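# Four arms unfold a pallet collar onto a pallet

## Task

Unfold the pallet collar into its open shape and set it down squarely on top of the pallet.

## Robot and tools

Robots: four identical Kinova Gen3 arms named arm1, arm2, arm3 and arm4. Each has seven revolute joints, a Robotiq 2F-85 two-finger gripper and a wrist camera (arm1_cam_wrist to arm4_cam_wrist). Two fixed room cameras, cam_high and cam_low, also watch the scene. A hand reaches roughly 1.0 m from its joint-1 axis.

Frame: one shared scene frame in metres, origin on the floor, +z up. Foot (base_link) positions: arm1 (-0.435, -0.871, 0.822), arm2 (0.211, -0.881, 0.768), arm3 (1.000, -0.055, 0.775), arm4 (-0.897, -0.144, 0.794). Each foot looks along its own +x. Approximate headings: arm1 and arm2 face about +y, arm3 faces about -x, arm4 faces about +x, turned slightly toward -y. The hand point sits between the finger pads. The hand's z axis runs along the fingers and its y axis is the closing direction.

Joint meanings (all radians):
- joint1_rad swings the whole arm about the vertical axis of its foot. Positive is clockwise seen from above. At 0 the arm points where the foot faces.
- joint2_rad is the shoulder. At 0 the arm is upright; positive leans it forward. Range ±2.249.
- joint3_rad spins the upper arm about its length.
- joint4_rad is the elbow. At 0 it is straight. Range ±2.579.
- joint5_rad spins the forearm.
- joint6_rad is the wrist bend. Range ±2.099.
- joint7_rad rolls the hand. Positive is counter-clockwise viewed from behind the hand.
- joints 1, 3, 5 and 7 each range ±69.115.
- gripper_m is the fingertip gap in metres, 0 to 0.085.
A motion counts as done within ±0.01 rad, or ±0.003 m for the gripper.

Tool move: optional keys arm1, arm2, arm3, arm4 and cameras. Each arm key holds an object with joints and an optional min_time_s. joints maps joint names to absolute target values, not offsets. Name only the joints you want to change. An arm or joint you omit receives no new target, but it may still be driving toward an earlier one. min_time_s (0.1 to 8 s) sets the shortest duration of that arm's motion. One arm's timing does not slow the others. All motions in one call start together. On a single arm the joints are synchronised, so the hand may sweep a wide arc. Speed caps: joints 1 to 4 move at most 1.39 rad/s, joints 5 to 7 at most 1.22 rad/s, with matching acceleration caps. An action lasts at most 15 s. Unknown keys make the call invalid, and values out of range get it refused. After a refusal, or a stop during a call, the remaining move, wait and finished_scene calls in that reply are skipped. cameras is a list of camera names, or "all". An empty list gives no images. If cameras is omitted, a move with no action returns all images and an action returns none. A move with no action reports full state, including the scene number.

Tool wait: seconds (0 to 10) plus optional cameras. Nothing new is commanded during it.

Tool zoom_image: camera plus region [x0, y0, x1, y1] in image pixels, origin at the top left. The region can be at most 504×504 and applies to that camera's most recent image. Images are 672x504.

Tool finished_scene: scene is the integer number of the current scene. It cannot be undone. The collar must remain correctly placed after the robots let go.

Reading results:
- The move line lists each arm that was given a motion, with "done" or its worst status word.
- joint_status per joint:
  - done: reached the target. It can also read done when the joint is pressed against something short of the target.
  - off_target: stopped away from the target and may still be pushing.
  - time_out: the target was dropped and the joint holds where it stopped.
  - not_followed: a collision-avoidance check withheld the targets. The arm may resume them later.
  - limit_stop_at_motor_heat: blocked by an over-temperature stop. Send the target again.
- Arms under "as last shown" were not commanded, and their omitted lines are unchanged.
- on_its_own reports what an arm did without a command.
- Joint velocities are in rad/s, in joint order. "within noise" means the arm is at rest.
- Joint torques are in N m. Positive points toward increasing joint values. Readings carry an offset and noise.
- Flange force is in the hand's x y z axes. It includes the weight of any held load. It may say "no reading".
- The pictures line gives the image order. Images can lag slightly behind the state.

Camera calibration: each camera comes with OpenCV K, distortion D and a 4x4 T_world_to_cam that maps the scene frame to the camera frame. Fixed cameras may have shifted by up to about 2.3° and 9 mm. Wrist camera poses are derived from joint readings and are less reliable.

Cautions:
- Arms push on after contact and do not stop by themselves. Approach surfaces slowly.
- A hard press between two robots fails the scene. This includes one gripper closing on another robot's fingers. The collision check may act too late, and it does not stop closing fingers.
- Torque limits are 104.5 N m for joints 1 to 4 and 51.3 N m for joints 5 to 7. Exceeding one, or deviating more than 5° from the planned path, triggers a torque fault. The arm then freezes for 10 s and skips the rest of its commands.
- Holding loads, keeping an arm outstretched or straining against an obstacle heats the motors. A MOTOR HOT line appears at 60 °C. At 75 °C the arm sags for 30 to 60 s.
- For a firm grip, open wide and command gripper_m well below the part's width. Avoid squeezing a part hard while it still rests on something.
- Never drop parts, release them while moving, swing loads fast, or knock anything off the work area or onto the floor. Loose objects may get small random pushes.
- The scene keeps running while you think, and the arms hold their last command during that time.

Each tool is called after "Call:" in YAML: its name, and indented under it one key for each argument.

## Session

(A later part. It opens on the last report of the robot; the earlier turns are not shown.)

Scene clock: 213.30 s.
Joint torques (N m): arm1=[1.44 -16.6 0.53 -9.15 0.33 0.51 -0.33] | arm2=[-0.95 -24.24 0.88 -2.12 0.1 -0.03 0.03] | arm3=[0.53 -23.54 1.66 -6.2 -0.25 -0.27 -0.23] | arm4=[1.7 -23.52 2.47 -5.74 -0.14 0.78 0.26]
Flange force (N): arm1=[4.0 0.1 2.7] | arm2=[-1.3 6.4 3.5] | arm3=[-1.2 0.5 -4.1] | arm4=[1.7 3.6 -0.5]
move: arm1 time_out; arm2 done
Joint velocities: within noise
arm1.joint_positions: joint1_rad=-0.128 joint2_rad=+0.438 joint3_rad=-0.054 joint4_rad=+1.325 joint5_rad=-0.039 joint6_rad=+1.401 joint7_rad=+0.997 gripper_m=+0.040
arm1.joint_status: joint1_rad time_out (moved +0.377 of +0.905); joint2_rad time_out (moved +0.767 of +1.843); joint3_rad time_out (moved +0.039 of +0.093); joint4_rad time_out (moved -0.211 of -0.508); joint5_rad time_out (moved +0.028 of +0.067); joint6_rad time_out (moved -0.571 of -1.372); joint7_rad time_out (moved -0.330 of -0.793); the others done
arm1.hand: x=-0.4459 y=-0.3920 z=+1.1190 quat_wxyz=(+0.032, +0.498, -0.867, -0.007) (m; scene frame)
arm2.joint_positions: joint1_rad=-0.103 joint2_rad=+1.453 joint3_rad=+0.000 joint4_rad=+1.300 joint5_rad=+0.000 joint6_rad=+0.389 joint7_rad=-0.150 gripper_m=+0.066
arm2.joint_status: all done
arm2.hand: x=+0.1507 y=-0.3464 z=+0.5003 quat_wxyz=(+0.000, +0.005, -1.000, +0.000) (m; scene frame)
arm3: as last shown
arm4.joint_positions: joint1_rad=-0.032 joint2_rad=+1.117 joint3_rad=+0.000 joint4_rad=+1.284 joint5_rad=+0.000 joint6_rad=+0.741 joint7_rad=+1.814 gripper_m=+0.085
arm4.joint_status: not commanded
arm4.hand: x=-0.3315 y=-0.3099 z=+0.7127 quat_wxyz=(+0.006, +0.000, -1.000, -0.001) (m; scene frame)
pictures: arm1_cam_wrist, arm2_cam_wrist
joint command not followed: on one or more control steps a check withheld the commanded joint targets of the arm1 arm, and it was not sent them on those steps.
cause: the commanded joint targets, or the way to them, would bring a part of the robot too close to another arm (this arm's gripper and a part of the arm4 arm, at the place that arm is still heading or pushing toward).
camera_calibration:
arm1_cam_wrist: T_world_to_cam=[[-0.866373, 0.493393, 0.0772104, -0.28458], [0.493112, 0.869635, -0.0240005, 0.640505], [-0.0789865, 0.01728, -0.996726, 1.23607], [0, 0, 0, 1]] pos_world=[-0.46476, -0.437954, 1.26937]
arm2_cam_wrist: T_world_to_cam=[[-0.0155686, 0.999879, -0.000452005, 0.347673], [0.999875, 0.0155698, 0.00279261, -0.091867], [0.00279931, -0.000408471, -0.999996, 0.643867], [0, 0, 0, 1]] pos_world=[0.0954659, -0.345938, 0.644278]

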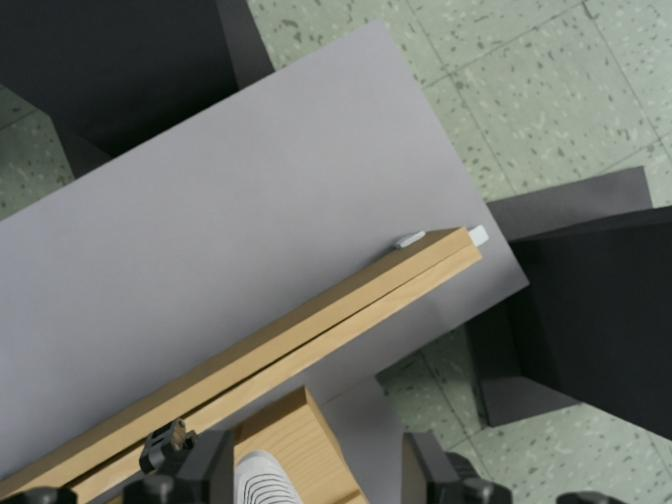

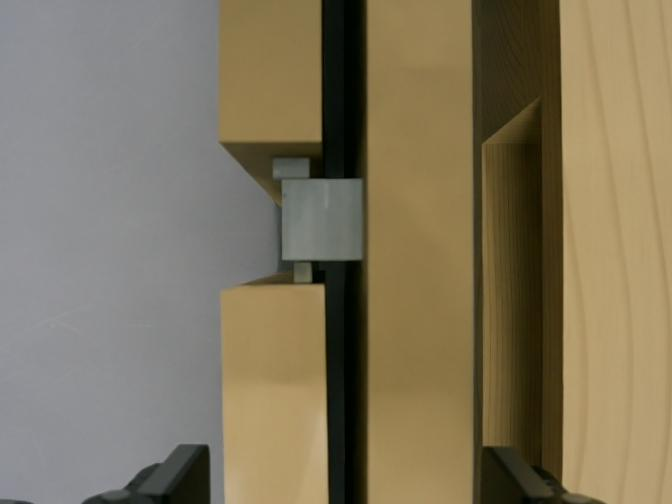

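Call:
move:
  arm4: {"joints": {"joint1_rad": -0.6}}

Call:
move:
  arm1: {"joints": {"joint1_rad": 0.4030, "joint2_rad": 1.5100, "joint3_rad": 0, "joint4_rad": 1.0399, "joint5_rad": 0, "joint6_rad": 0.5917, "joint7_rad": 0.5371}, "min_time_s": 3.0}
  cameras: ["arm1_cam_wrist", "arm4_cam_wrist", "cam_high"]

Scene clock: 220.77 s.
Joint torques (N m): arm1=[1.45 -16.53 0.56 -9.12 0.33 0.46 -0.38] | arm2=[-0.93 -24.16 0.98 -1.98 0.06 0.02 0.07] | arm3=[0.5 -23.57 1.69 -6.22 -0.22 -0.26 -0.23] | arm4=[1.57 -23.53 2.4 -5.72 -0.17 0.78 0.31]
Flange force (N): arm1=[4.0 0.0 2.4] | arm2=[-1.2 6.7 3.6] | arm3=[-1.2 0.5 -4.1] | arm4=[1.6 3.7 -0.4]
move: arm4 done
Joint velocities: within noise
arm1, arm2: as last shown
arm3.joint_positions: joint1_rad=-0.337 joint2_rad=+1.182 joint3_rad=+0.000 joint4_rad=+1.029 joint5_rad=+0.000 joint6_rad=+0.930 joint7_rad=+1.089 gripper_m=+0.085
arm3.joint_status: not commanded
arm3.hand: x=+0.4194 y=-0.3304 z=+0.7235 quat_wxyz=(+0.003, -1.000, +0.000, +0.004) (m; scene frame)
arm4.joint_positions: joint1_rad=-0.600 joint2_rad=+1.117 joint3_rad=+0.000 joint4_rad=+1.284 joint5_rad=+0.000 joint6_rad=+0.741 joint7_rad=+1.814 gripper_m=+0.085
arm4.joint_status: all done
arm4.hand: x=-0.3311 y=+0.0212 z=+0.7133 quat_wxyz=(+0.006, +0.280, -0.960, -0.003) (m; scene frame)
pictures: none

Scene clock: 224.10 s.
Joint torques (N m): arm1=[1.39 -24.83 1.04 -5.55 0.48 0.39 -0.36] | arm2=[-1 -24.21 1.01 -2.13 0.1 -0.06 0.08] | arm3=[0.52 -23.56 1.68 -6.2 -0.25 -0.25 -0.25] | arm4=[1.54 -23.61 2.45 -5.73 -0.17 0.76 0.28]
Flange force (N): arm1=[4.2 -2.6 -1.0] | arm2=[-1.4 6.4 3.4] | arm3=[-1.2 0.5 -4.1] | arm4=[1.5 3.6 -0.3]
move: arm1 done
Joint velocities: within noise
arm1.joint_positions: joint1_rad=+0.403 joint2_rad=+1.510 joint3_rad=+0.000 joint4_rad=+1.040 joint5_rad=+0.000 joint6_rad=+0.592 joint7_rad=+0.537 gripper_m=+0.040
arm1.joint_status: all done
arm1.hand: x=-0.1142 y=-0.3681 z=+0.5611 quat_wxyz=(+0.001, +0.005, -1.000, -0.002) (m; scene frame)
arm2, arm3, arm4: as last shown
pictures: arm1_cam_wrist, arm4_cam_wrist, cam_high
camera_calibration:
arm1_cam_wrist: T_world_to_cam=[[-0.0221536, 0.999092, 0.03638, 0.33946], [0.999524, 0.0213519, 0.02228, 0.162236], [0.021483, 0.0368563, -0.99909, 0.725862], [0, 0, 0, 1]] pos_world=[-0.170232, -0.369369, 0.709237]
arm4_cam_wrist: T_world_to_cam=[[-0.541473, 0.840598, 0.0142372, -0.208955], [0.840547, 0.541627, -0.0109835, 0.325365], [-0.0169439, 0.00601978, -0.999838, 0.856208], [0, 0, 0, 1]] pos_world=[-0.372121, -0.00573354, 0.862618]

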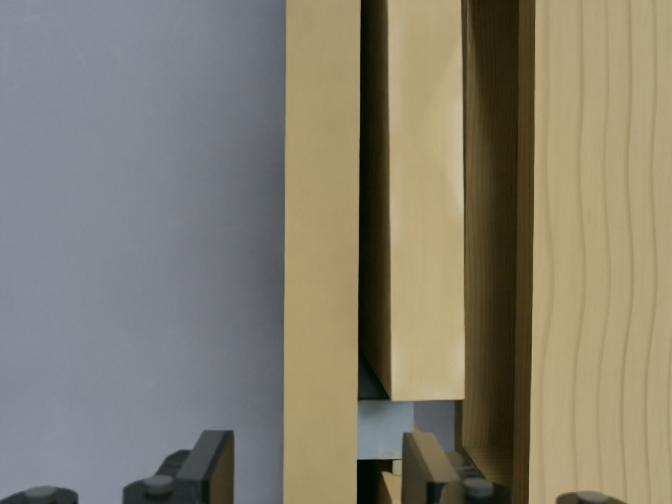

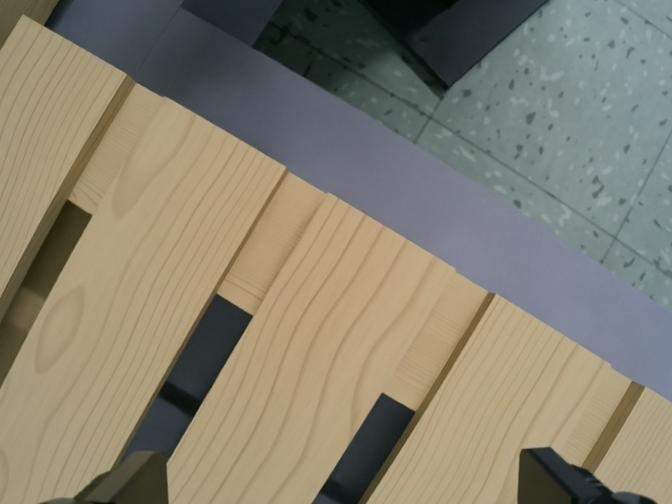

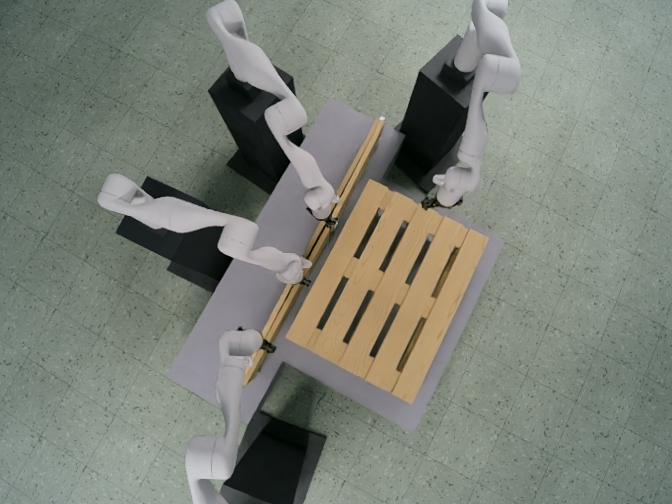

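Call:
zoom_image:
  camera: "arm1_cam_wrist"
  region: [330, 380, 480, 504]

Scaled by 3.360.

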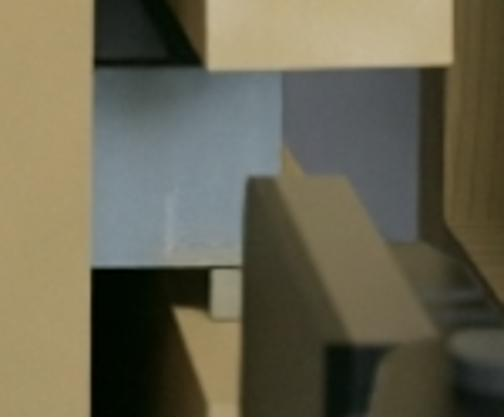

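Call:
move:
  arm1: {"joints": {"joint1_rad": 0.4137, "joint2_rad": 1.5066, "joint4_rad": 1.0581, "joint6_rad": 0.5769, "joint7_rad": 0.5478}}
  cameras: ["arm1_cam_wrist"]

Scene clock: 234.60 s.
Joint torques (N m): arm1=[1.37 -24.72 0.98 -5.45 0.5 0.38 -0.32] | arm2=[-0.91 -24.13 0.97 -2.04 0.09 -0.02 0.04] | arm3=[0.5 -23.54 1.69 -6.2 -0.23 -0.25 -0.23] | arm4=[1.55 -23.55 2.44 -5.73 -0.18 0.76 0.29]
Flange force (N): arm1=[4.3 -2.5 -1.0] | arm2=[-1.2 6.6 3.4] | arm3=[-1.2 0.5 -4.1] | arm4=[1.6 3.6 -0.4]
move: arm1 done
Joint velocities: within noise
arm1.joint_positions: joint1_rad=+0.414 joint2_rad=+1.507 joint3_rad=+0.000 joint4_rad=+1.058 joint5_rad=+0.000 joint6_rad=+0.577 joint7_rad=+0.548 gripper_m=+0.040
arm1.joint_status: all done
arm1.hand: x=-0.1108 y=-0.3750 z=+0.5599 quat_wxyz=(+0.001, +0.005, -1.000, -0.002) (m; scene frame)
arm2, arm3, arm4: as last shown
pictures: arm1_cam_wrist
camera_calibration:
arm1_cam_wrist: T_world_to_cam=[[-0.0221544, 0.999093, 0.0363778, 0.346472], [0.999522, 0.021349, 0.0223799, 0.159039], [0.021583, 0.0368562, -0.999087, 0.724862], [0, 0, 0, 1]] pos_world=[-0.166932, -0.376269, 0.708037]

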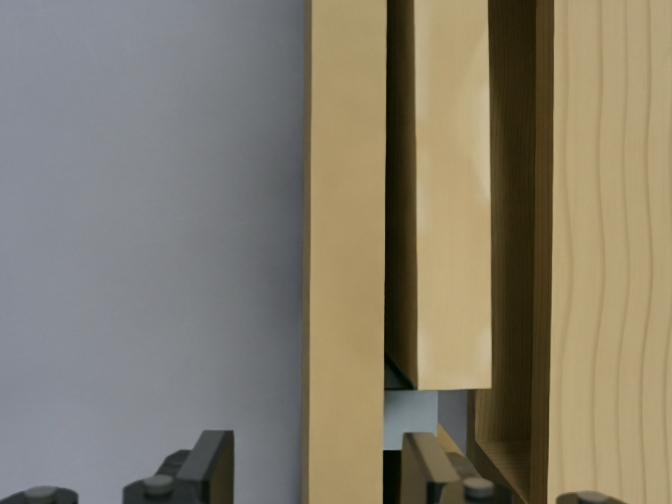

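Call:
move:
  arm1: {"joints": {"joint1_rad": 0.4137, "joint2_rad": 1.6176, "joint4_rad": 0.9485, "joint6_rad": 0.5755, "joint7_rad": 0.5478}, "min_time_s": 1.5}
  cameras: ["arm1_cam_wrist"]

Scene clock: 238.23 s.
Joint torques (N m): arm1=[15.04 41 13.77 2.61 4.61 -6.28 -1.14] | arm2=[-0.94 -24.16 0.91 -2 0.06 -0.03 0.06] | arm3=[0.53 -23.58 1.71 -6.19 -0.22 -0.26 -0.24] | arm4=[1.57 -23.53 2.41 -5.68 -0.18 0.74 0.3]
Flange force (N): arm1=[42.1 -20.0 -140.4] | arm2=[-1.2 6.8 3.6] | arm3=[-1.3 0.6 -4.0] | arm4=[1.3 3.6 -0.5]
move: arm1 done
Joint velocities: within noise
arm1.joint_positions: joint1_rad=+0.414 joint2_rad=+1.617 joint3_rad=+0.000 joint4_rad=+0.948 joint5_rad=+0.000 joint6_rad=+0.576 joint7_rad=+0.548 gripper_m=+0.040
arm1.joint_status: all done
arm1.hand: x=-0.1109 y=-0.3744 z=+0.5133 quat_wxyz=(+0.001, +0.005, -1.000, -0.002) (m; scene frame)
arm2, arm3, arm4: as last shown
pictures: arm1_cam_wrist
camera_calibration:
arm1_cam_wrist: T_world_to_cam=[[-0.0222666, 0.999072, 0.036873, 0.347313], [0.999517, 0.0214464, 0.0224934, 0.160133], [0.0216818, 0.0373561, -0.999067, 0.678479], [0, 0, 0, 1]] pos_world=[-0.167032, -0.37577, 0.661437]

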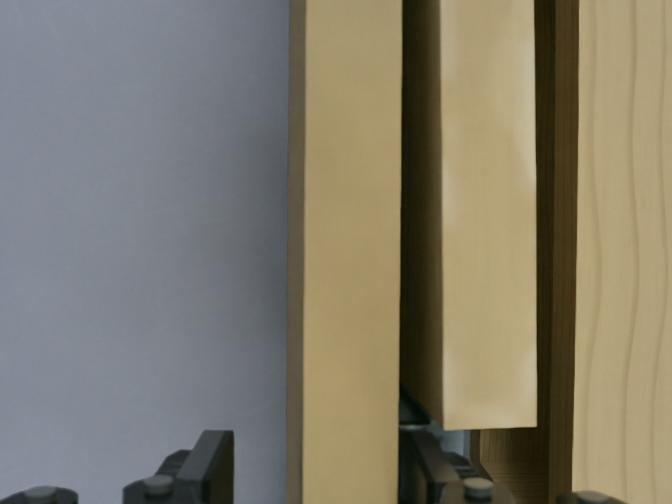

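Call:
move:
  arm1: {"joints": {"joint1_rad": 0.4137, "joint2_rad": 1.5981, "joint4_rad": 0.9692, "joint6_rad": 0.5743, "joint7_rad": 0.5478}, "min_time_s": 0.6}
  cameras: ["arm1_cam_wrist", "arm2_cam_wrist"]

Scene clock: 240.70 s.
Joint torques (N m): arm1=[1.35 -24.76 1 -5.43 0.49 0.42 -0.36] | arm2=[-0.95 -24.17 0.81 -2.02 0.09 -0.02 0.1] | arm3=[0.52 -23.56 1.7 -6.18 -0.24 -0.24 -0.22] | arm4=[1.53 -23.55 2.4 -5.73 -0.16 0.75 0.29]
Flange force (N): arm1=[4.4 -2.9 -1.4] | arm2=[-1.1 6.7 3.5] | arm3=[-1.3 0.6 -4.0] | arm4=[1.5 3.6 -0.4]
move: arm1 done
Joint velocities: within noise
arm1.joint_positions: joint1_rad=+0.414 joint2_rad=+1.598 joint3_rad=+0.000 joint4_rad=+0.969 joint5_rad=+0.000 joint6_rad=+0.574 joint7_rad=+0.548 gripper_m=+0.040
arm1.joint_status: all done
arm1.hand: x=-0.1109 y=-0.3748 z=+0.5210 quat_wxyz=(+0.001, +0.005, -1.000, -0.002) (m; scene frame)
arm2, arm3, arm4: as last shown
pictures: arm1_cam_wrist, arm2_cam_wrist
camera_calibration:
arm1_cam_wrist: T_world_to_cam=[[-0.0221508, 0.999093, 0.0363801, 0.347784], [0.999524, 0.0213491, 0.02228, 0.160075], [0.0214831, 0.0368563, -0.99909, 0.685981], [0, 0, 0, 1]] pos_world=[-0.167032, -0.376169, 0.669137]
arm2_cam_wrist: T_world_to_cam=[[-0.0155686, 0.999879, -0.000452005, 0.347673], [0.999875, 0.0155698, 0.00279261, -0.091867], [0.00279931, -0.000408471, -0.999996, 0.643867], [0, 0, 0, 1]] pos_world=[0.0954659, -0.345938, 0.644278]

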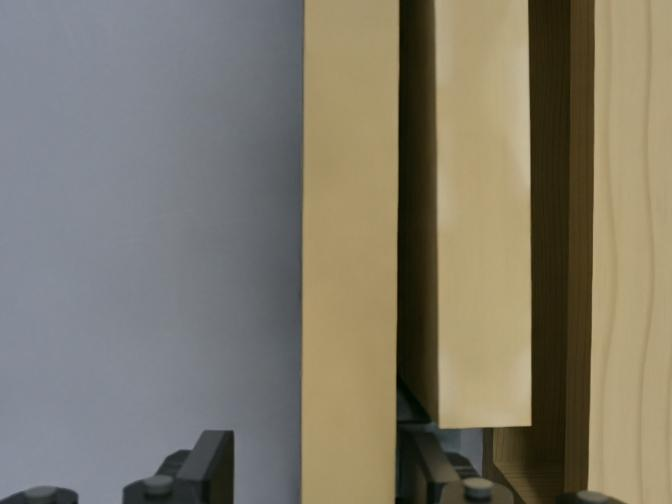

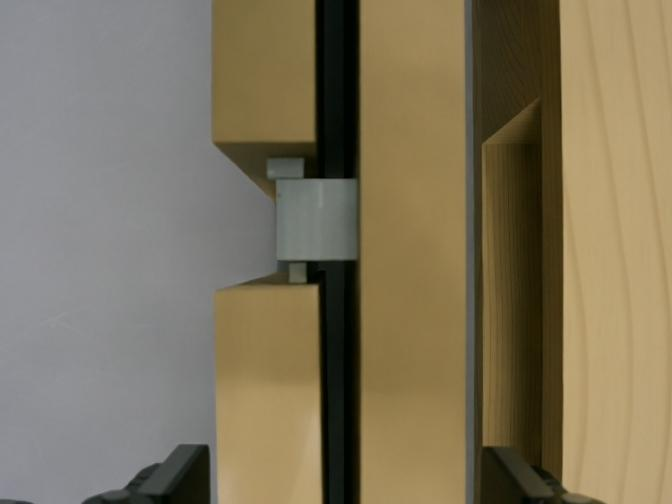

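Call:
move:
  arm1: {"joints": {"gripper_m": 0.008}, "min_time_s": 1.0}
  cameras: ["arm1_cam_wrist", "arm2_cam_wrist"]

Scene clock: 244.83 s.
Joint torques (N m): arm1=[2.65 -20.8 1.7 -5.22 0.4 -0.39 -0.71] | arm2=[-0.93 -24.24 0.85 -1.99 0.07 0.02 0.02] | arm3=[0.52 -23.56 1.71 -6.13 -0.24 -0.25 -0.26] | arm4=[1.55 -23.51 2.48 -5.71 -0.15 0.73 0.3]
Flange force (N): arm1=[6.9 -3.6 -10.4] | arm2=[-1.2 6.8 3.8] | arm3=[-1.6 0.6 -4.0] | arm4=[1.4 3.6 -0.5]
move: arm1 off_target
Joint velocities: within noise
arm1.joint_positions: joint1_rad=+0.414 joint2_rad=+1.598 joint3_rad=+0.000 joint4_rad=+0.969 joint5_rad=+0.000 joint6_rad=+0.574 joint7_rad=+0.548 gripper_m=+0.018
arm1.joint_status: gripper_m off_target (ended at +0.018, target +0.008)
arm1.hand: x=-0.1110 y=-0.3748 z=+0.5210 quat_wxyz=(+0.001, +0.005, -1.000, -0.002) (m; scene frame)
arm2, arm3, arm4: as last shown
pictures: arm1_cam_wrist, arm2_cam_wrist
camera_calibration:
arm1_cam_wrist: T_world_to_cam=[[-0.0221472, 0.999093, 0.0363796, 0.347783], [0.999526, 0.0213492, 0.0221782, 0.160243], [0.0213814, 0.0368535, -0.999092, 0.685966], [0, 0, 0, 1]] pos_world=[-0.167132, -0.376169, 0.669137]
arm2_cam_wrist: T_world_to_cam=[[-0.0155686, 0.999879, -0.000452005, 0.347673], [0.999875, 0.0155698, 0.00279261, -0.091867], [0.00279931, -0.000408471, -0.999996, 0.643867], [0, 0, 0, 1]] pos_world=[0.0954659, -0.345938, 0.644278]

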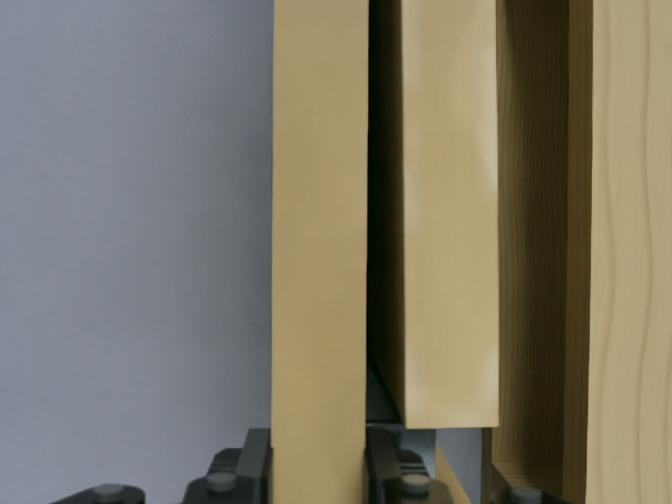

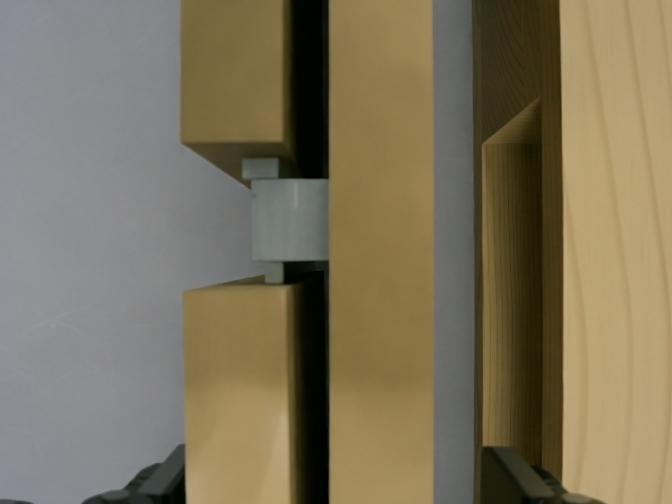

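Call:
move:
  arm2: {"joints": {"joint1_rad": -0.1034, "joint2_rad": 1.2316, "joint4_rad": 1.4479, "joint6_rad": 0.4621, "joint7_rad": -0.1502}}

Call:
move:
  arm1: {"joints": {"joint1_rad": 0.4409, "joint2_rad": 1.5608, "joint4_rad": 1.0994, "joint6_rad": 0.4814, "joint7_rad": 0.5750}, "min_time_s": 2.0}
  cameras: ["arm1_cam_wrist", "arm2_cam_wrist"]

Scene clock: 251.97 s.
Joint torques (N m): arm1=[3.23 -20.58 2.16 -5.52 0.56 -0.7 -0.73] | arm2=[-0.9 -23.71 1.03 -2.64 0.07 -0.01 0.09] | arm3=[0.53 -23.57 1.68 -6.18 -0.24 -0.27 -0.25] | arm4=[1.55 -23.57 2.38 -5.75 -0.14 0.77 0.26]
Flange force (N): arm1=[8.1 -3.8 -11.6] | arm2=[-1.2 6.5 2.2] | arm3=[-1.4 0.6 -4.1] | arm4=[1.6 3.6 -0.4]
move: arm2 done
Joint velocities: within noise
arm1, arm3, arm4: as last shown
arm2.joint_positions: joint1_rad=-0.103 joint2_rad=+1.232 joint3_rad=+0.000 joint4_rad=+1.448 joint5_rad=+0.000 joint6_rad=+0.462 joint7_rad=-0.150 gripper_m=+0.066
arm2.joint_status: all done
arm2.hand: x=+0.1508 y=-0.3465 z=+0.6003 quat_wxyz=(+0.000, +0.005, -1.000, +0.000) (m; scene frame)
pictures: none

Scene clock: 254.27 s.
Joint torques (N m): arm1=[0.05 -27.04 1.79 -1.65 2.05 3.72 1.06] | arm2=[-0.98 -23.8 0.95 -2.6 0.07 -0.02 0.06] | arm3=[0.51 -23.57 1.67 -6.2 -0.22 -0.25 -0.24] | arm4=[1.51 -23.59 2.42 -5.67 -0.17 0.76 0.28]
Flange force (N): arm1=[0.7 3.3 13.1] | arm2=[-1.3 6.8 2.4] | arm3=[-1.2 0.5 -4.0] | arm4=[1.3 3.5 -0.3]
move: arm1 done
Joint velocities: within noise
arm1.joint_positions: joint1_rad=+0.441 joint2_rad=+1.561 joint3_rad=+0.000 joint4_rad=+1.099 joint5_rad=+0.000 joint6_rad=+0.481 joint7_rad=+0.575 gripper_m=+0.018
arm1.joint_status: all done
arm1.hand: x=-0.1110 y=-0.4050 z=+0.5219 quat_wxyz=(+0.001, +0.005, -1.000, -0.002) (m; scene frame)
arm2, arm3, arm4: as last shown
pictures: arm1_cam_wrist, arm2_cam_wrist
camera_calibration:
arm1_cam_wrist: T_world_to_cam=[[-0.0221508, 0.999093, 0.0363801, 0.377922], [0.999524, 0.0213491, 0.02228, 0.1608], [0.0214831, 0.0368563, -0.99909, 0.687995], [0, 0, 0, 1]] pos_world=[-0.167132, -0.406369, 0.670037]
arm2_cam_wrist: T_world_to_cam=[[-0.0154692, 0.99988, -0.000552541, 0.347786], [0.999876, 0.0154707, 0.00279252, -0.0922807], [0.00280074, -0.000509274, -0.999996, 0.743831], [0, 0, 0, 1]] pos_world=[0.095566, -0.345938, 0.744278]

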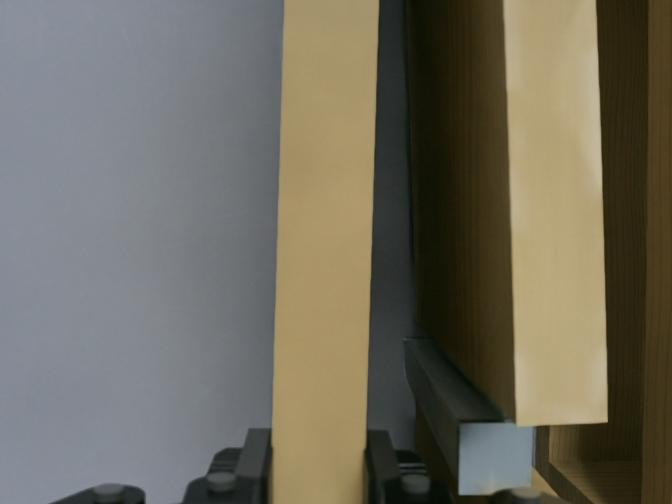

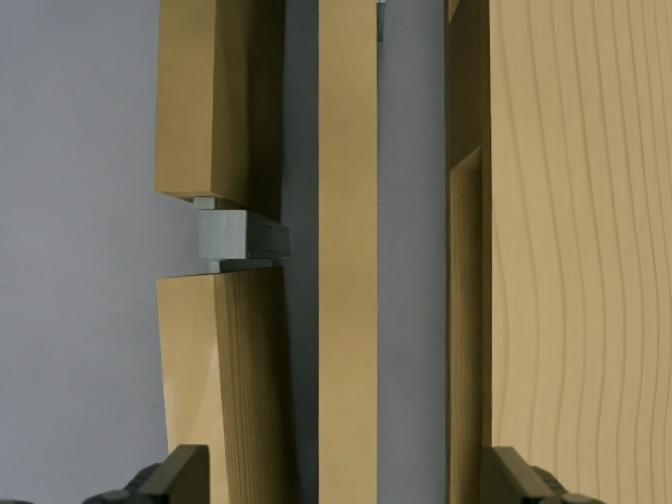

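Call:
move:
  arm2: {"joints": {"joint1_rad": -0.1045, "joint2_rad": 1.4498, "joint4_rad": 1.2999, "joint6_rad": 0.3919, "joint7_rad": -0.1514, "gripper_m": 0.045}, "min_time_s": 1.5}

Call:
move:
  arm2: {"joints": {"gripper_m": 0.008}, "min_time_s": 1.0}
  cameras: ["arm2_cam_wrist", "arm1_cam_wrist"]

Scene clock: 269.13 s.
Joint torques (N m): arm1=[0.01 -27.16 1.81 -1.67 2.03 3.7 1.06] | arm2=[-0.94 -24.16 0.96 -2.06 0.08 -0.03 0.05] | arm3=[0.49 -23.56 1.68 -6.17 -0.23 -0.25 -0.24] | arm4=[1.57 -23.48 2.42 -5.72 -0.16 0.75 0.31]
Flange force (N): arm1=[0.5 3.3 13.4] | arm2=[-1.2 6.7 3.4] | arm3=[-1.4 0.5 -4.1] | arm4=[1.6 3.7 -0.6]
move: arm2 done
Joint velocities: within noise
arm1: as last shown
arm2.joint_positions: joint1_rad=-0.105 joint2_rad=+1.450 joint3_rad=+0.000 joint4_rad=+1.300 joint5_rad=+0.000 joint6_rad=+0.392 joint7_rad=-0.151 gripper_m=+0.045
arm2.joint_status: all done
arm2.hand: x=+0.1500 y=-0.3457 z=+0.5020 quat_wxyz=(+0.000, +0.005, -1.000, +0.000) (m; scene frame)
arm3.joint_positions: joint1_rad=-0.337 joint2_rad=+1.182 joint3_rad=+0.000 joint4_rad=+1.029 joint5_rad=+0.000 joint6_rad=+0.930 joint7_rad=+1.089 gripper_m=+0.085
arm3.joint_status: not commanded
arm3.hand: x=+0.4194 y=-0.3304 z=+0.7235 quat_wxyz=(+0.003, -1.000, +0.000, +0.004) (m; scene frame)
arm4.joint_positions: joint1_rad=-0.600 joint2_rad=+1.117 joint3_rad=+0.000 joint4_rad=+1.284 joint5_rad=+0.000 joint6_rad=+0.741 joint7_rad=+1.814 gripper_m=+0.085
arm4.joint_status: not commanded
arm4.hand: x=-0.3311 y=+0.0212 z=+0.7133 quat_wxyz=(+0.006, +0.280, -0.960, -0.003) (m; scene frame)
pictures: none

Scene clock: 269.90 s.
Joint torques (N m): arm1=[0.69 -26.61 2.36 -3.31 2.14 2.38 1.02] | arm2=[-0.47 -16.23 0.74 4.56 -0.2 3.94 -0.18] | arm3=[0.51 -23.55 1.67 -6.18 -0.24 -0.26 -0.25] | arm4=[1.54 -23.51 2.39 -5.68 -0.17 0.75 0.29]
Flange force (N): arm1=[3.7 0.8 8.2] | arm2=[0.0 14.0 -0.6] | arm3=[-1.4 0.6 -4.1] | arm4=[1.4 3.6 -0.5]
move: arm2 off_target
Joint velocities: within noise
arm1, arm3, arm4: as last shown
arm2.joint_positions: joint1_rad=-0.105 joint2_rad=+1.450 joint3_rad=+0.000 joint4_rad=+1.300 joint5_rad=+0.000 joint6_rad=+0.392 joint7_rad=-0.151 gripper_m=+0.019
arm2.joint_status: gripper_m off_target (ended at +0.019, target +0.008)
arm2.hand: x=+0.1500 y=-0.3457 z=+0.5020 quat_wxyz=(+0.000, +0.005, -1.000, +0.000) (m; scene frame)
pictures: arm1_cam_wrist, arm2_cam_wrist
camera_calibration:
arm1_cam_wrist: T_world_to_cam=[[-0.0221507, 0.999093, 0.0363773, 0.377924], [0.999524, 0.0213492, 0.0222782, 0.160801], [0.0214813, 0.0368534, -0.99909, 0.687994], [0, 0, 0, 1]] pos_world=[-0.167132, -0.406369, 0.670037]
arm2_cam_wrist: T_world_to_cam=[[-0.0155686, 0.999879, -0.000452005, 0.346863], [0.999875, 0.0155698, 0.00279261, -0.0911843], [0.00279931, -0.000408471, -0.999996, 0.64557], [0, 0, 0, 1]] pos_world=[0.0947659, -0.345138, 0.645978]

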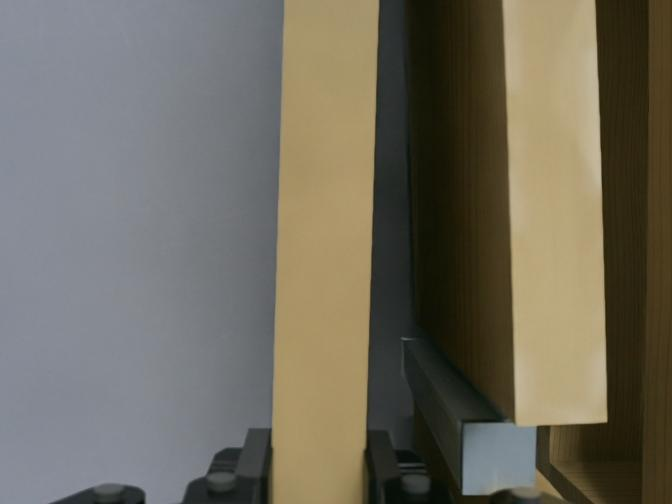

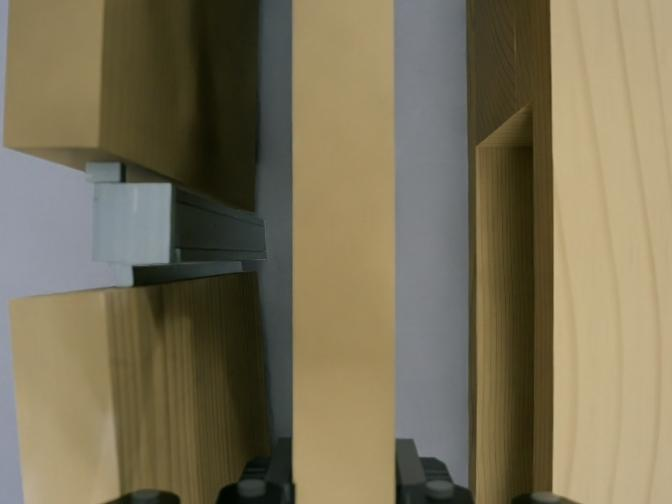

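Call:
move:
  arm1: {"joints": {"joint1_rad": 0.5278, "joint2_rad": 1.6165, "joint4_rad": 0.9013, "joint6_rad": 0.6238, "joint7_rad": 0.6619}, "min_time_s": 3.0}
  arm2: {"joints": {"joint1_rad": 0.0069, "joint2_rad": 1.4902, "joint4_rad": 1.1366, "joint6_rad": 0.5148, "joint7_rad": -0.0400}, "min_time_s": 3.0}
  arm3: {"joints": {"joint1_rad": -0.3720, "joint2_rad": 1.2218, "joint4_rad": 1.0213, "joint6_rad": 0.8985, "joint7_rad": 1.2026}, "min_time_s": 3.0}
  arm4: {"joints": {"joint1_rad": 0.0190, "joint2_rad": 1.1775, "joint4_rad": 1.1742, "joint6_rad": 0.7899, "joint7_rad": 2.0126}, "min_time_s": 3.0}
  cameras: ["all"]

Scene clock: 282.13 s.
Joint torques (N m): arm1=[4.12 -29.89 3.59 -8.26 1.38 -0.57 -0.22] | arm2=[8.61 -12.11 11.77 -3.71 3.66 -3.44 1.05] | arm3=[0.53 -23.68 1.69 -6 -0.23 -0.26 -0.24] | arm4=[1.67 -24.34 2.52 -6 -0.13 0.75 0.28]
Flange force (N): arm1=[9.9 -1.1 3.9] | arm2=[16.5 -1.4 -28.6] | arm3=[-1.6 0.5 -4.0] | arm4=[0.9 3.7 -0.5]
move: arm1 done; arm2 done; arm3 done; arm4 done
Joint velocities: within noise
arm1.joint_positions: joint1_rad=+0.528 joint2_rad=+1.617 joint3_rad=+0.000 joint4_rad=+0.901 joint5_rad=+0.000 joint6_rad=+0.624 joint7_rad=+0.662 gripper_m=+0.018
arm1.joint_status: all done
arm1.hand: x=-0.0490 y=-0.4050 z=+0.5218 quat_wxyz=(+0.001, +0.005, -1.000, -0.002) (m; scene frame)
arm2.joint_positions: joint1_rad=+0.007 joint2_rad=+1.490 joint3_rad=+0.000 joint4_rad=+1.137 joint5_rad=+0.000 joint6_rad=+0.515 joint7_rad=-0.040 gripper_m=+0.019
arm2.joint_status: all done
arm2.hand: x=+0.2081 y=-0.3058 z=+0.5020 quat_wxyz=(+0.000, +0.005, -1.000, +0.000) (m; scene frame)
arm3.joint_positions: joint1_rad=-0.372 joint2_rad=+1.222 joint3_rad=+0.000 joint4_rad=+1.021 joint5_rad=+0.000 joint6_rad=+0.899 joint7_rad=+1.203 gripper_m=+0.085
arm3.joint_status: all done
arm3.hand: x=+0.4291 y=-0.3502 z=+0.6997 quat_wxyz=(+0.003, -0.997, -0.074, +0.004) (m; scene frame)
arm4.joint_positions: joint1_rad=+0.019 joint2_rad=+1.177 joint3_rad=+0.000 joint4_rad=+1.174 joint5_rad=+0.000 joint6_rad=+0.790 joint7_rad=+2.013 gripper_m=+0.085
arm4.joint_status: all done
arm4.hand: x=-0.3202 y=-0.3449 z=+0.6998 quat_wxyz=(+0.006, +0.074, -0.997, -0.001) (m; scene frame)
pictures: arm1_cam_wrist, arm2_cam_wrist, arm3_cam_wrist, arm4_cam_wrist, cam_high, cam_low
camera_calibration:
arm1_cam_wrist: T_world_to_cam=[[-0.0221544, 0.999093, 0.0363778, 0.379304], [0.999522, 0.021349, 0.0223799, 0.0987666], [0.021583, 0.0368562, -0.999087, 0.686472], [0, 0, 0, 1]] pos_world=[-0.105132, -0.406369, 0.669837]
arm2_cam_wrist: T_world_to_cam=[[-0.0154692, 0.99988, -0.000552541, 0.308023], [0.999876, 0.0154707, 0.00279252, -0.149927], [0.00280074, -0.000509274, -0.999996, 0.645392], [0, 0, 0, 1]] pos_world=[0.152866, -0.305338, 0.645978]
arm3_cam_wrist: T_world_to_cam=[[0.158658, -0.987308, -0.00717436, -0.409616], [-0.987103, -0.158774, 0.0204358, 0.406225], [-0.0213155, 0.00383952, -0.999765, 0.857539], [0, 0, 0, 1]] pos_world=[0.484254, -0.343211, 0.846098]
arm4_cam_wrist: T_world_to_cam=[[-0.151607, 0.988395, 0.00951813, 0.283918], [0.98833, 0.151727, -0.0135464, 0.42892], [-0.0148334, 0.00735331, -0.999863, 0.846307], [0, 0, 0, 1]] pos_world=[-0.368316, -0.351926, 0.849299]

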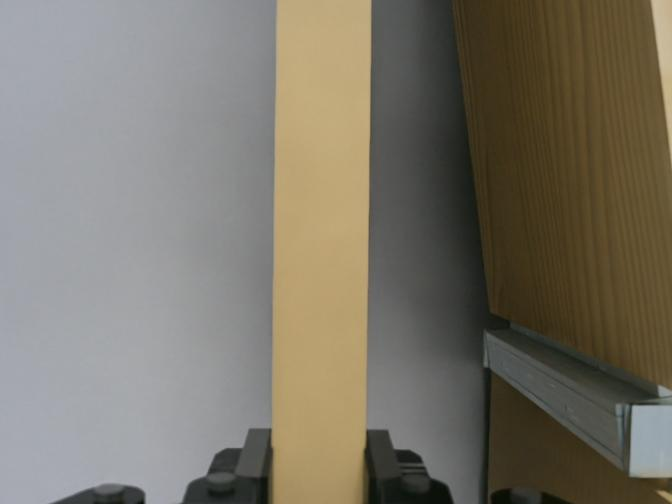

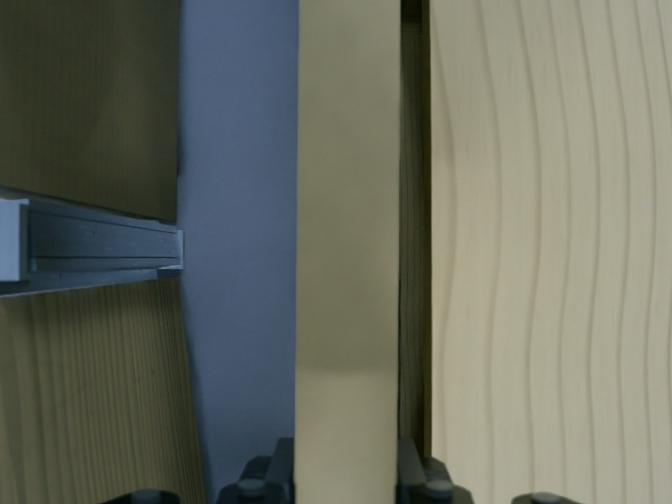

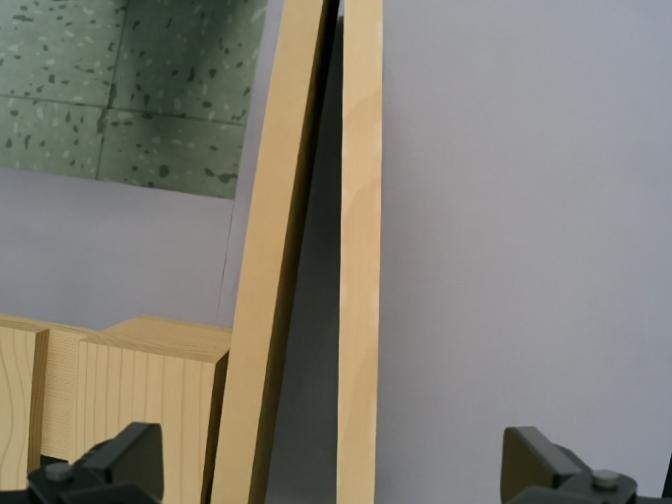

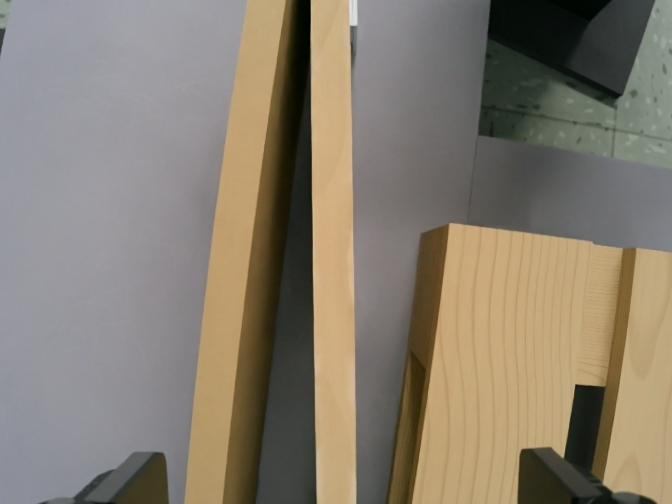

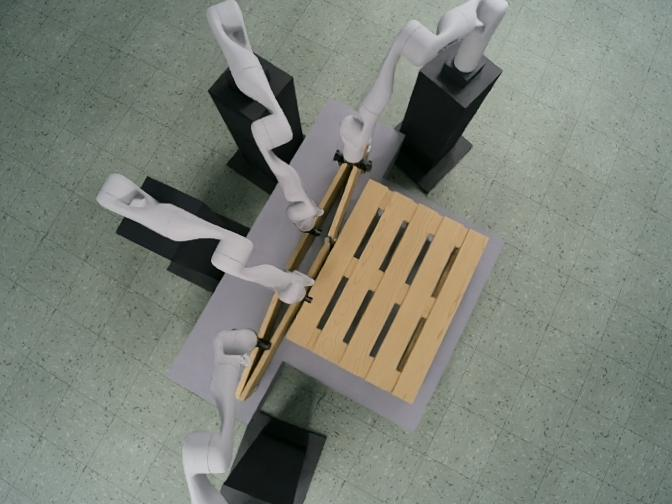

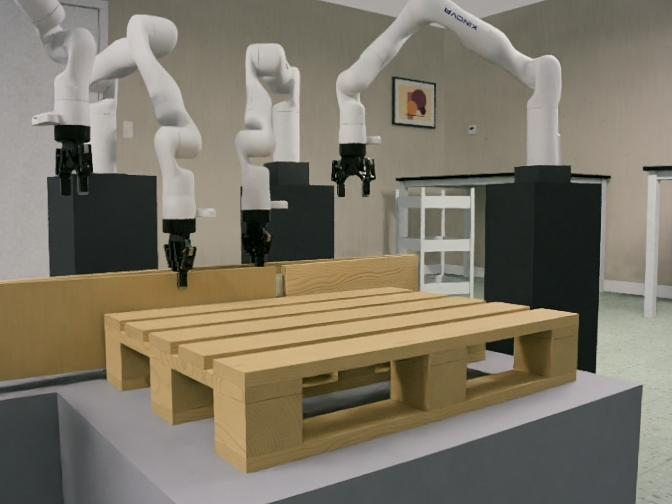

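Call:
move:
  arm3: {"joints": {"joint1_rad": -0.3919, "joint2_rad": 1.6454, "joint4_rad": 0.6801, "joint6_rad": 0.8161, "joint7_rad": 1.1698, "gripper_m": 0.05}, "min_time_s": 2.0}
  arm4: {"joints": {"joint1_rad": 0.0309, "joint2_rad": 1.5732, "joint4_rad": 0.9380, "joint6_rad": 0.6304, "joint7_rad": 2.0385, "gripper_m": 0.05}, "min_time_s": 2.0}
  cameras: ["arm3_cam_wrist", "arm4_cam_wrist"]

Scene clock: 293.67 s.
Joint torques (N m): arm1=[4.21 -29.93 3.67 -8.28 1.43 -0.61 -0.23] | arm2=[8.7 -12.17 11.86 -3.86 3.62 -3.46 1.09] | arm3=[0.55 -24.3 1.72 -5.49 -0.21 -0.27 -0.23] | arm4=[1.69 -24.7 2.61 -4.99 -0.13 0.75 0.29]
Flange force (N): arm1=[9.9 -1.0 4.0] | arm2=[16.7 -2.0 -28.8] | arm3=[-2.7 1.0 -3.1] | arm4=[1.5 4.1 -1.6]
move: arm3 done; arm4 done
Joint velocities: within noise
arm1, arm2: as last shown
arm1.hand: x=-0.0491 y=-0.4050 z=+0.5218 quat_wxyz=(+0.001, +0.005, -1.000, -0.002) (m; scene frame)
arm3.joint_positions: joint1_rad=-0.392 joint2_rad=+1.645 joint3_rad=+0.000 joint4_rad=+0.680 joint5_rad=+0.000 joint6_rad=+0.816 joint7_rad=+1.170 gripper_m=+0.050
arm3.joint_status: all done
arm3.hand: x=+0.4273 y=-0.3640 z=+0.5048 quat_wxyz=(+0.003, -0.998, -0.068, +0.004) (m; scene frame)
arm4.joint_positions: joint1_rad=+0.031 joint2_rad=+1.573 joint3_rad=+0.000 joint4_rad=+0.938 joint5_rad=+0.000 joint6_rad=+0.630 joint7_rad=+2.039 gripper_m=+0.050
arm4.joint_status: all done
arm4.hand: x=-0.3307 y=-0.3496 z=+0.5050 quat_wxyz=(+0.006, +0.081, -0.997, -0.001) (m; scene frame)
pictures: arm3_cam_wrist, arm4_cam_wrist
camera_calibration:
arm3_cam_wrist: T_world_to_cam=[[0.145965, -0.989264, -0.00707737, -0.41967], [-0.989058, -0.146082, 0.0205805, 0.411516], [-0.0213934, 0.0039959, -0.999763, 0.662794], [0, 0, 0, 1]] pos_world=[0.48245, -0.357698, 0.651198]
arm4_cam_wrist: T_world_to_cam=[[-0.165566, 0.986151, 0.00974178, 0.283402], [0.986084, 0.16569, -0.0135835, 0.441582], [-0.0150095, 0.00735724, -0.99986, 0.651352], [0, 0, 0, 1]] pos_world=[-0.378739, -0.357435, 0.654499]

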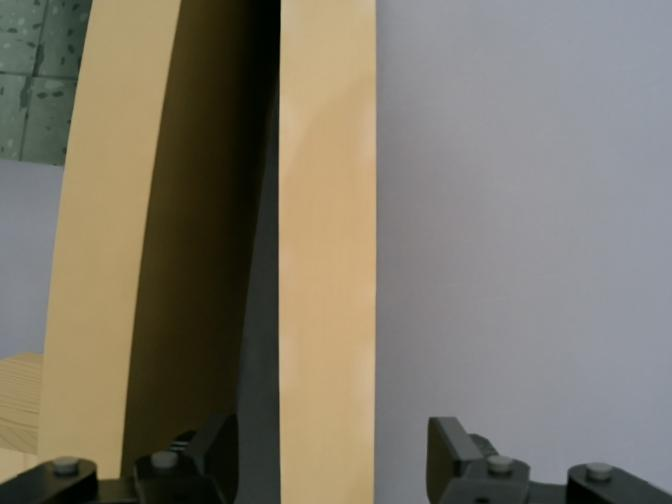

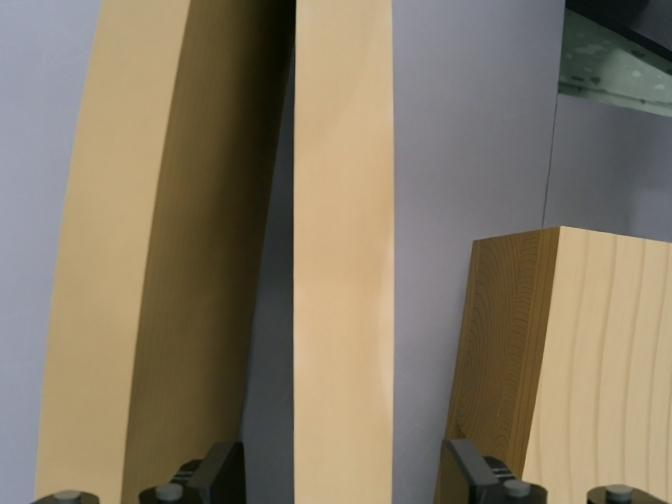

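Call:
move:
  arm3: {"joints": {"gripper_m": 0.006}, "min_time_s": 1.0}
  arm4: {"joints": {"gripper_m": 0.006}, "min_time_s": 1.0}

Call:
move:
  arm1: {"joints": {"gripper_m": 0.045}, "min_time_s": 0.6}
  arm2: {"joints": {"gripper_m": 0.045}, "min_time_s": 0.6}

Call:
move:
  arm1: {"joints": {"joint1_rad": 0.5278, "joint2_rad": 1.3514, "joint4_rad": 1.1281, "joint6_rad": 0.6621, "joint7_rad": 0.6619}}
  arm2: {"joints": {"joint1_rad": 0.0069, "joint2_rad": 1.1972, "joint4_rad": 1.3253, "joint6_rad": 0.6191, "joint7_rad": -0.0400}}
  cameras: ["arm1_cam_wrist", "arm2_cam_wrist", "arm3_cam_wrist", "arm4_cam_wrist"]

Scene clock: 297.83 s.
Joint torques (N m): arm1=[3.56 -29.38 3.06 -8.64 1.17 -1.06 -0.27] | arm2=[8.28 -12.07 11.44 -3.8 3.49 -3.34 1.01] | arm3=[0.63 -20.46 1.6 -6.18 -0.44 -2.2 -0.59] | arm4=[2.44 -21.54 4.46 -5.25 1.01 -0.45 0.75]
Flange force (N): arm1=[9.8 -2.6 1.8] | arm2=[15.8 -2.3 -28.9] | arm3=[2.9 -1.6 -14.4] | arm4=[2.6 7.0 -9.8]
move: arm3 off_target; arm4 off_target
Joint velocities: within noise
arm1.joint_positions: joint1_rad=+0.528 joint2_rad=+1.616 joint3_rad=+0.000 joint4_rad=+0.901 joint5_rad=+0.000 joint6_rad=+0.624 joint7_rad=+0.662 gripper_m=+0.018
arm1.joint_status: not commanded
arm1.hand: x=-0.0490 y=-0.4050 z=+0.5218 quat_wxyz=(+0.001, +0.005, -1.000, -0.002) (m; scene frame)
arm2: as last shown
arm2.hand: x=+0.2082 y=-0.3058 z=+0.5020 quat_wxyz=(+0.000, +0.005, -1.000, +0.000) (m; scene frame)
arm3.joint_positions: joint1_rad=-0.392 joint2_rad=+1.645 joint3_rad=+0.000 joint4_rad=+0.680 joint5_rad=+0.000 joint6_rad=+0.816 joint7_rad=+1.170 gripper_m=+0.018
arm3.joint_status: gripper_m off_target (ended at +0.018, target +0.006)
arm3.hand: x=+0.4273 y=-0.3640 z=+0.5048 quat_wxyz=(+0.003, -0.998, -0.068, +0.004) (m; scene frame)
arm4.joint_positions: joint1_rad=+0.031 joint2_rad=+1.573 joint3_rad=+0.000 joint4_rad=+0.938 joint5_rad=+0.000 joint6_rad=+0.630 joint7_rad=+2.039 gripper_m=+0.018
arm4.joint_status: gripper_m off_target (ended at +0.018, target +0.006)
arm4.hand: x=-0.3307 y=-0.3495 z=+0.5050 quat_wxyz=(+0.006, +0.081, -0.997, -0.001) (m; scene frame)
pictures: none

Scene clock: 298.70 s.
Joint torques (N m): arm1=[1.32 -25.09 1.06 -5.78 0.49 0.39 -0.36] | arm2=[-0.94 -25.25 0.95 -3.08 0.04 -0.02 0.07] | arm3=[1.48 -20.44 2.15 -5.45 -0.18 -1.55 -0.53] | arm4=[2.8 -21.56 4.78 -5.19 1.15 -0.43 0.8]
Flange force (N): arm1=[4.7 -2.6 -1.5] | arm2=[-1.8 7.3 3.6] | arm3=[1.3 0.5 -12.5] | arm4=[2.0 7.4 -9.6]
move: arm1 done; arm2 done
Joint velocities: within noise
arm1.joint_positions: joint1_rad=+0.528 joint2_rad=+1.616 joint3_rad=+0.000 joint4_rad=+0.901 joint5_rad=+0.000 joint6_rad=+0.624 joint7_rad=+0.662 gripper_m=+0.045
arm1.joint_status: all done
arm1.hand: x=-0.0490 y=-0.4050 z=+0.5218 quat_wxyz=(+0.001, +0.005, -1.000, -0.002) (m; scene frame)
arm2.joint_positions: joint1_rad=+0.007 joint2_rad=+1.490 joint3_rad=+0.000 joint4_rad=+1.137 joint5_rad=+0.000 joint6_rad=+0.515 joint7_rad=-0.040 gripper_m=+0.045
arm2.joint_status: all done
arm2.hand: x=+0.2081 y=-0.3058 z=+0.5020 quat_wxyz=(+0.000, +0.005, -1.000, +0.000) (m; scene frame)
arm3, arm4: as last shown
arm4.hand: x=-0.3307 y=-0.3496 z=+0.5050 quat_wxyz=(+0.006, +0.081, -0.997, -0.001) (m; scene frame)
pictures: none

Scene clock: 300.13 s.
Joint torques (N m): arm1=[1.37 -24.85 1.03 -6.09 0.47 0.39 -0.34] | arm2=[-0.99 -24.73 0.93 -3.82 0.09 0.03 0.11] | arm3=[1.41 -20.45 2.15 -5.47 -0.18 -1.54 -0.53] | arm4=[2.77 -21.56 4.86 -5.15 1.18 -0.4 0.82]
Flange force (N): arm1=[4.5 -2.1 -0.5] | arm2=[-1.8 7.1 1.9] | arm3=[1.4 0.3 -12.6] | arm4=[1.9 7.3 -9.5]
move: arm1 done; arm2 done
Joint velocities: within noise
arm1.joint_positions: joint1_rad=+0.528 joint2_rad=+1.351 joint3_rad=+0.000 joint4_rad=+1.128 joint5_rad=+0.000 joint6_rad=+0.662 joint7_rad=+0.662 gripper_m=+0.045
arm1.joint_status: all done
arm1.hand: x=-0.0488 y=-0.4054 z=+0.6398 quat_wxyz=(+0.001, +0.005, -1.000, -0.002) (m; scene frame)
arm2.joint_positions: joint1_rad=+0.007 joint2_rad=+1.197 joint3_rad=+0.000 joint4_rad=+1.325 joint5_rad=+0.000 joint6_rad=+0.619 joint7_rad=-0.040 gripper_m=+0.045
arm2.joint_status: all done
arm2.hand: x=+0.2081 y=-0.3059 z=+0.6393 quat_wxyz=(+0.000, +0.005, -1.000, +0.000) (m; scene frame)
arm3, arm4: as last shown
pictures: arm1_cam_wrist, arm2_cam_wrist, arm3_cam_wrist, arm4_cam_wrist
camera_calibration:
arm1_cam_wrist: T_world_to_cam=[[-0.0221508, 0.999093, 0.0363801, 0.37541], [0.999524, 0.0213491, 0.02228, 0.096011], [0.0214831, 0.0368563, -0.99909, 0.804466], [0, 0, 0, 1]] pos_world=[-0.104932, -0.406769, 0.787937]
arm2_cam_wrist: T_world_to_cam=[[-0.0154687, 0.99988, -0.000452567, 0.30802], [0.999876, 0.0154699, 0.00279407, -0.150312], [0.00280074, -0.000409291, -0.999996, 0.782722], [0, 0, 0, 1]] pos_world=[0.152866, -0.305338, 0.783278]
arm3_cam_wrist: T_world_to_cam=[[0.145966, -0.989264, -0.00706279, -0.419694], [-0.98906, -0.146082, 0.0204816, 0.41168], [-0.0212935, 0.00399591, -0.999765, 0.662749], [0, 0, 0, 1]] pos_world=[0.48255, -0.357698, 0.651198]
arm4_cam_wrist: T_world_to_cam=[[-0.165566, 0.986151, 0.00974178, 0.283403], [0.986084, 0.16569, -0.0135835, 0.441581], [-0.0150095, 0.00735724, -0.99986, 0.651252], [0, 0, 0, 1]] pos_world=[-0.378739, -0.357435, 0.654399]

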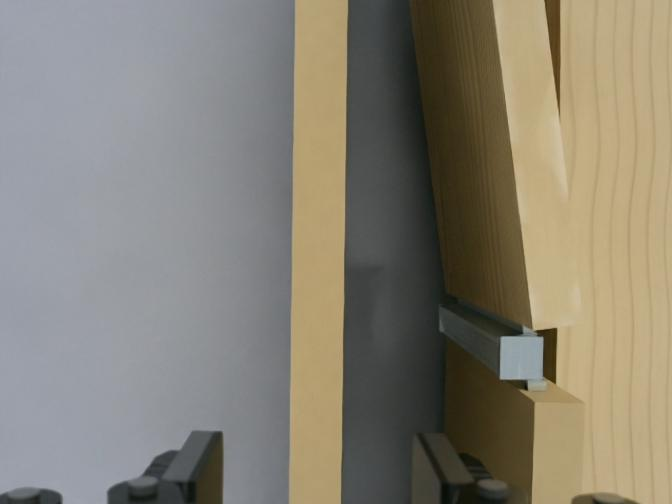

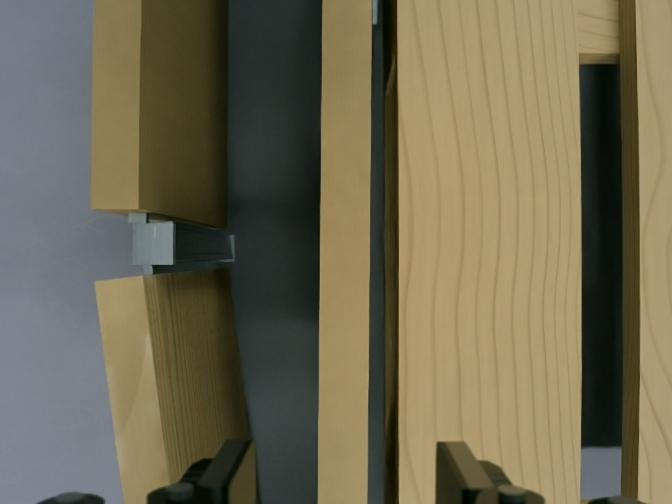

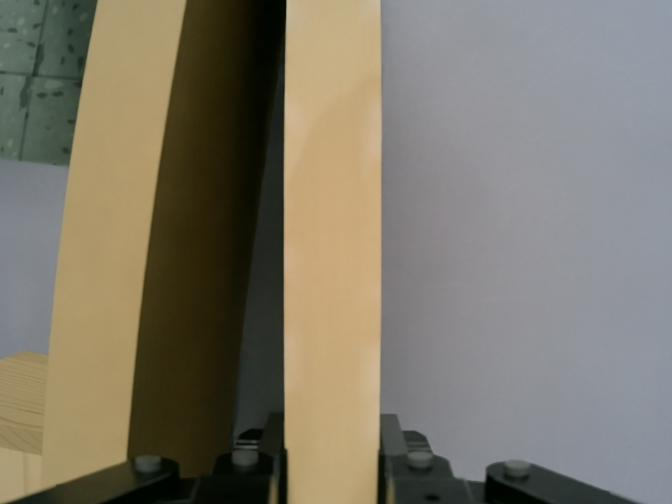

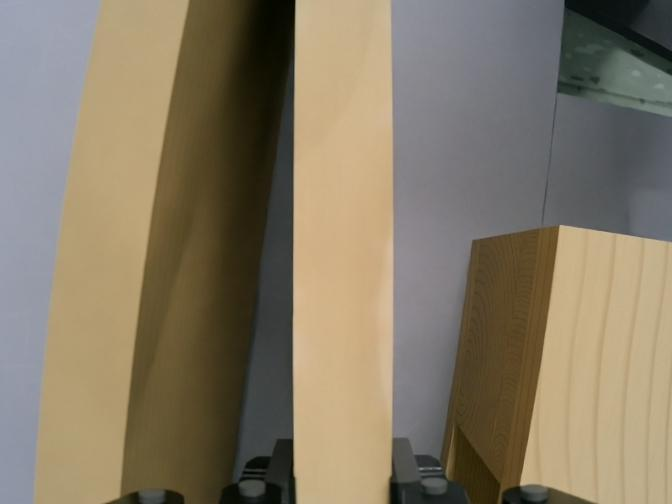

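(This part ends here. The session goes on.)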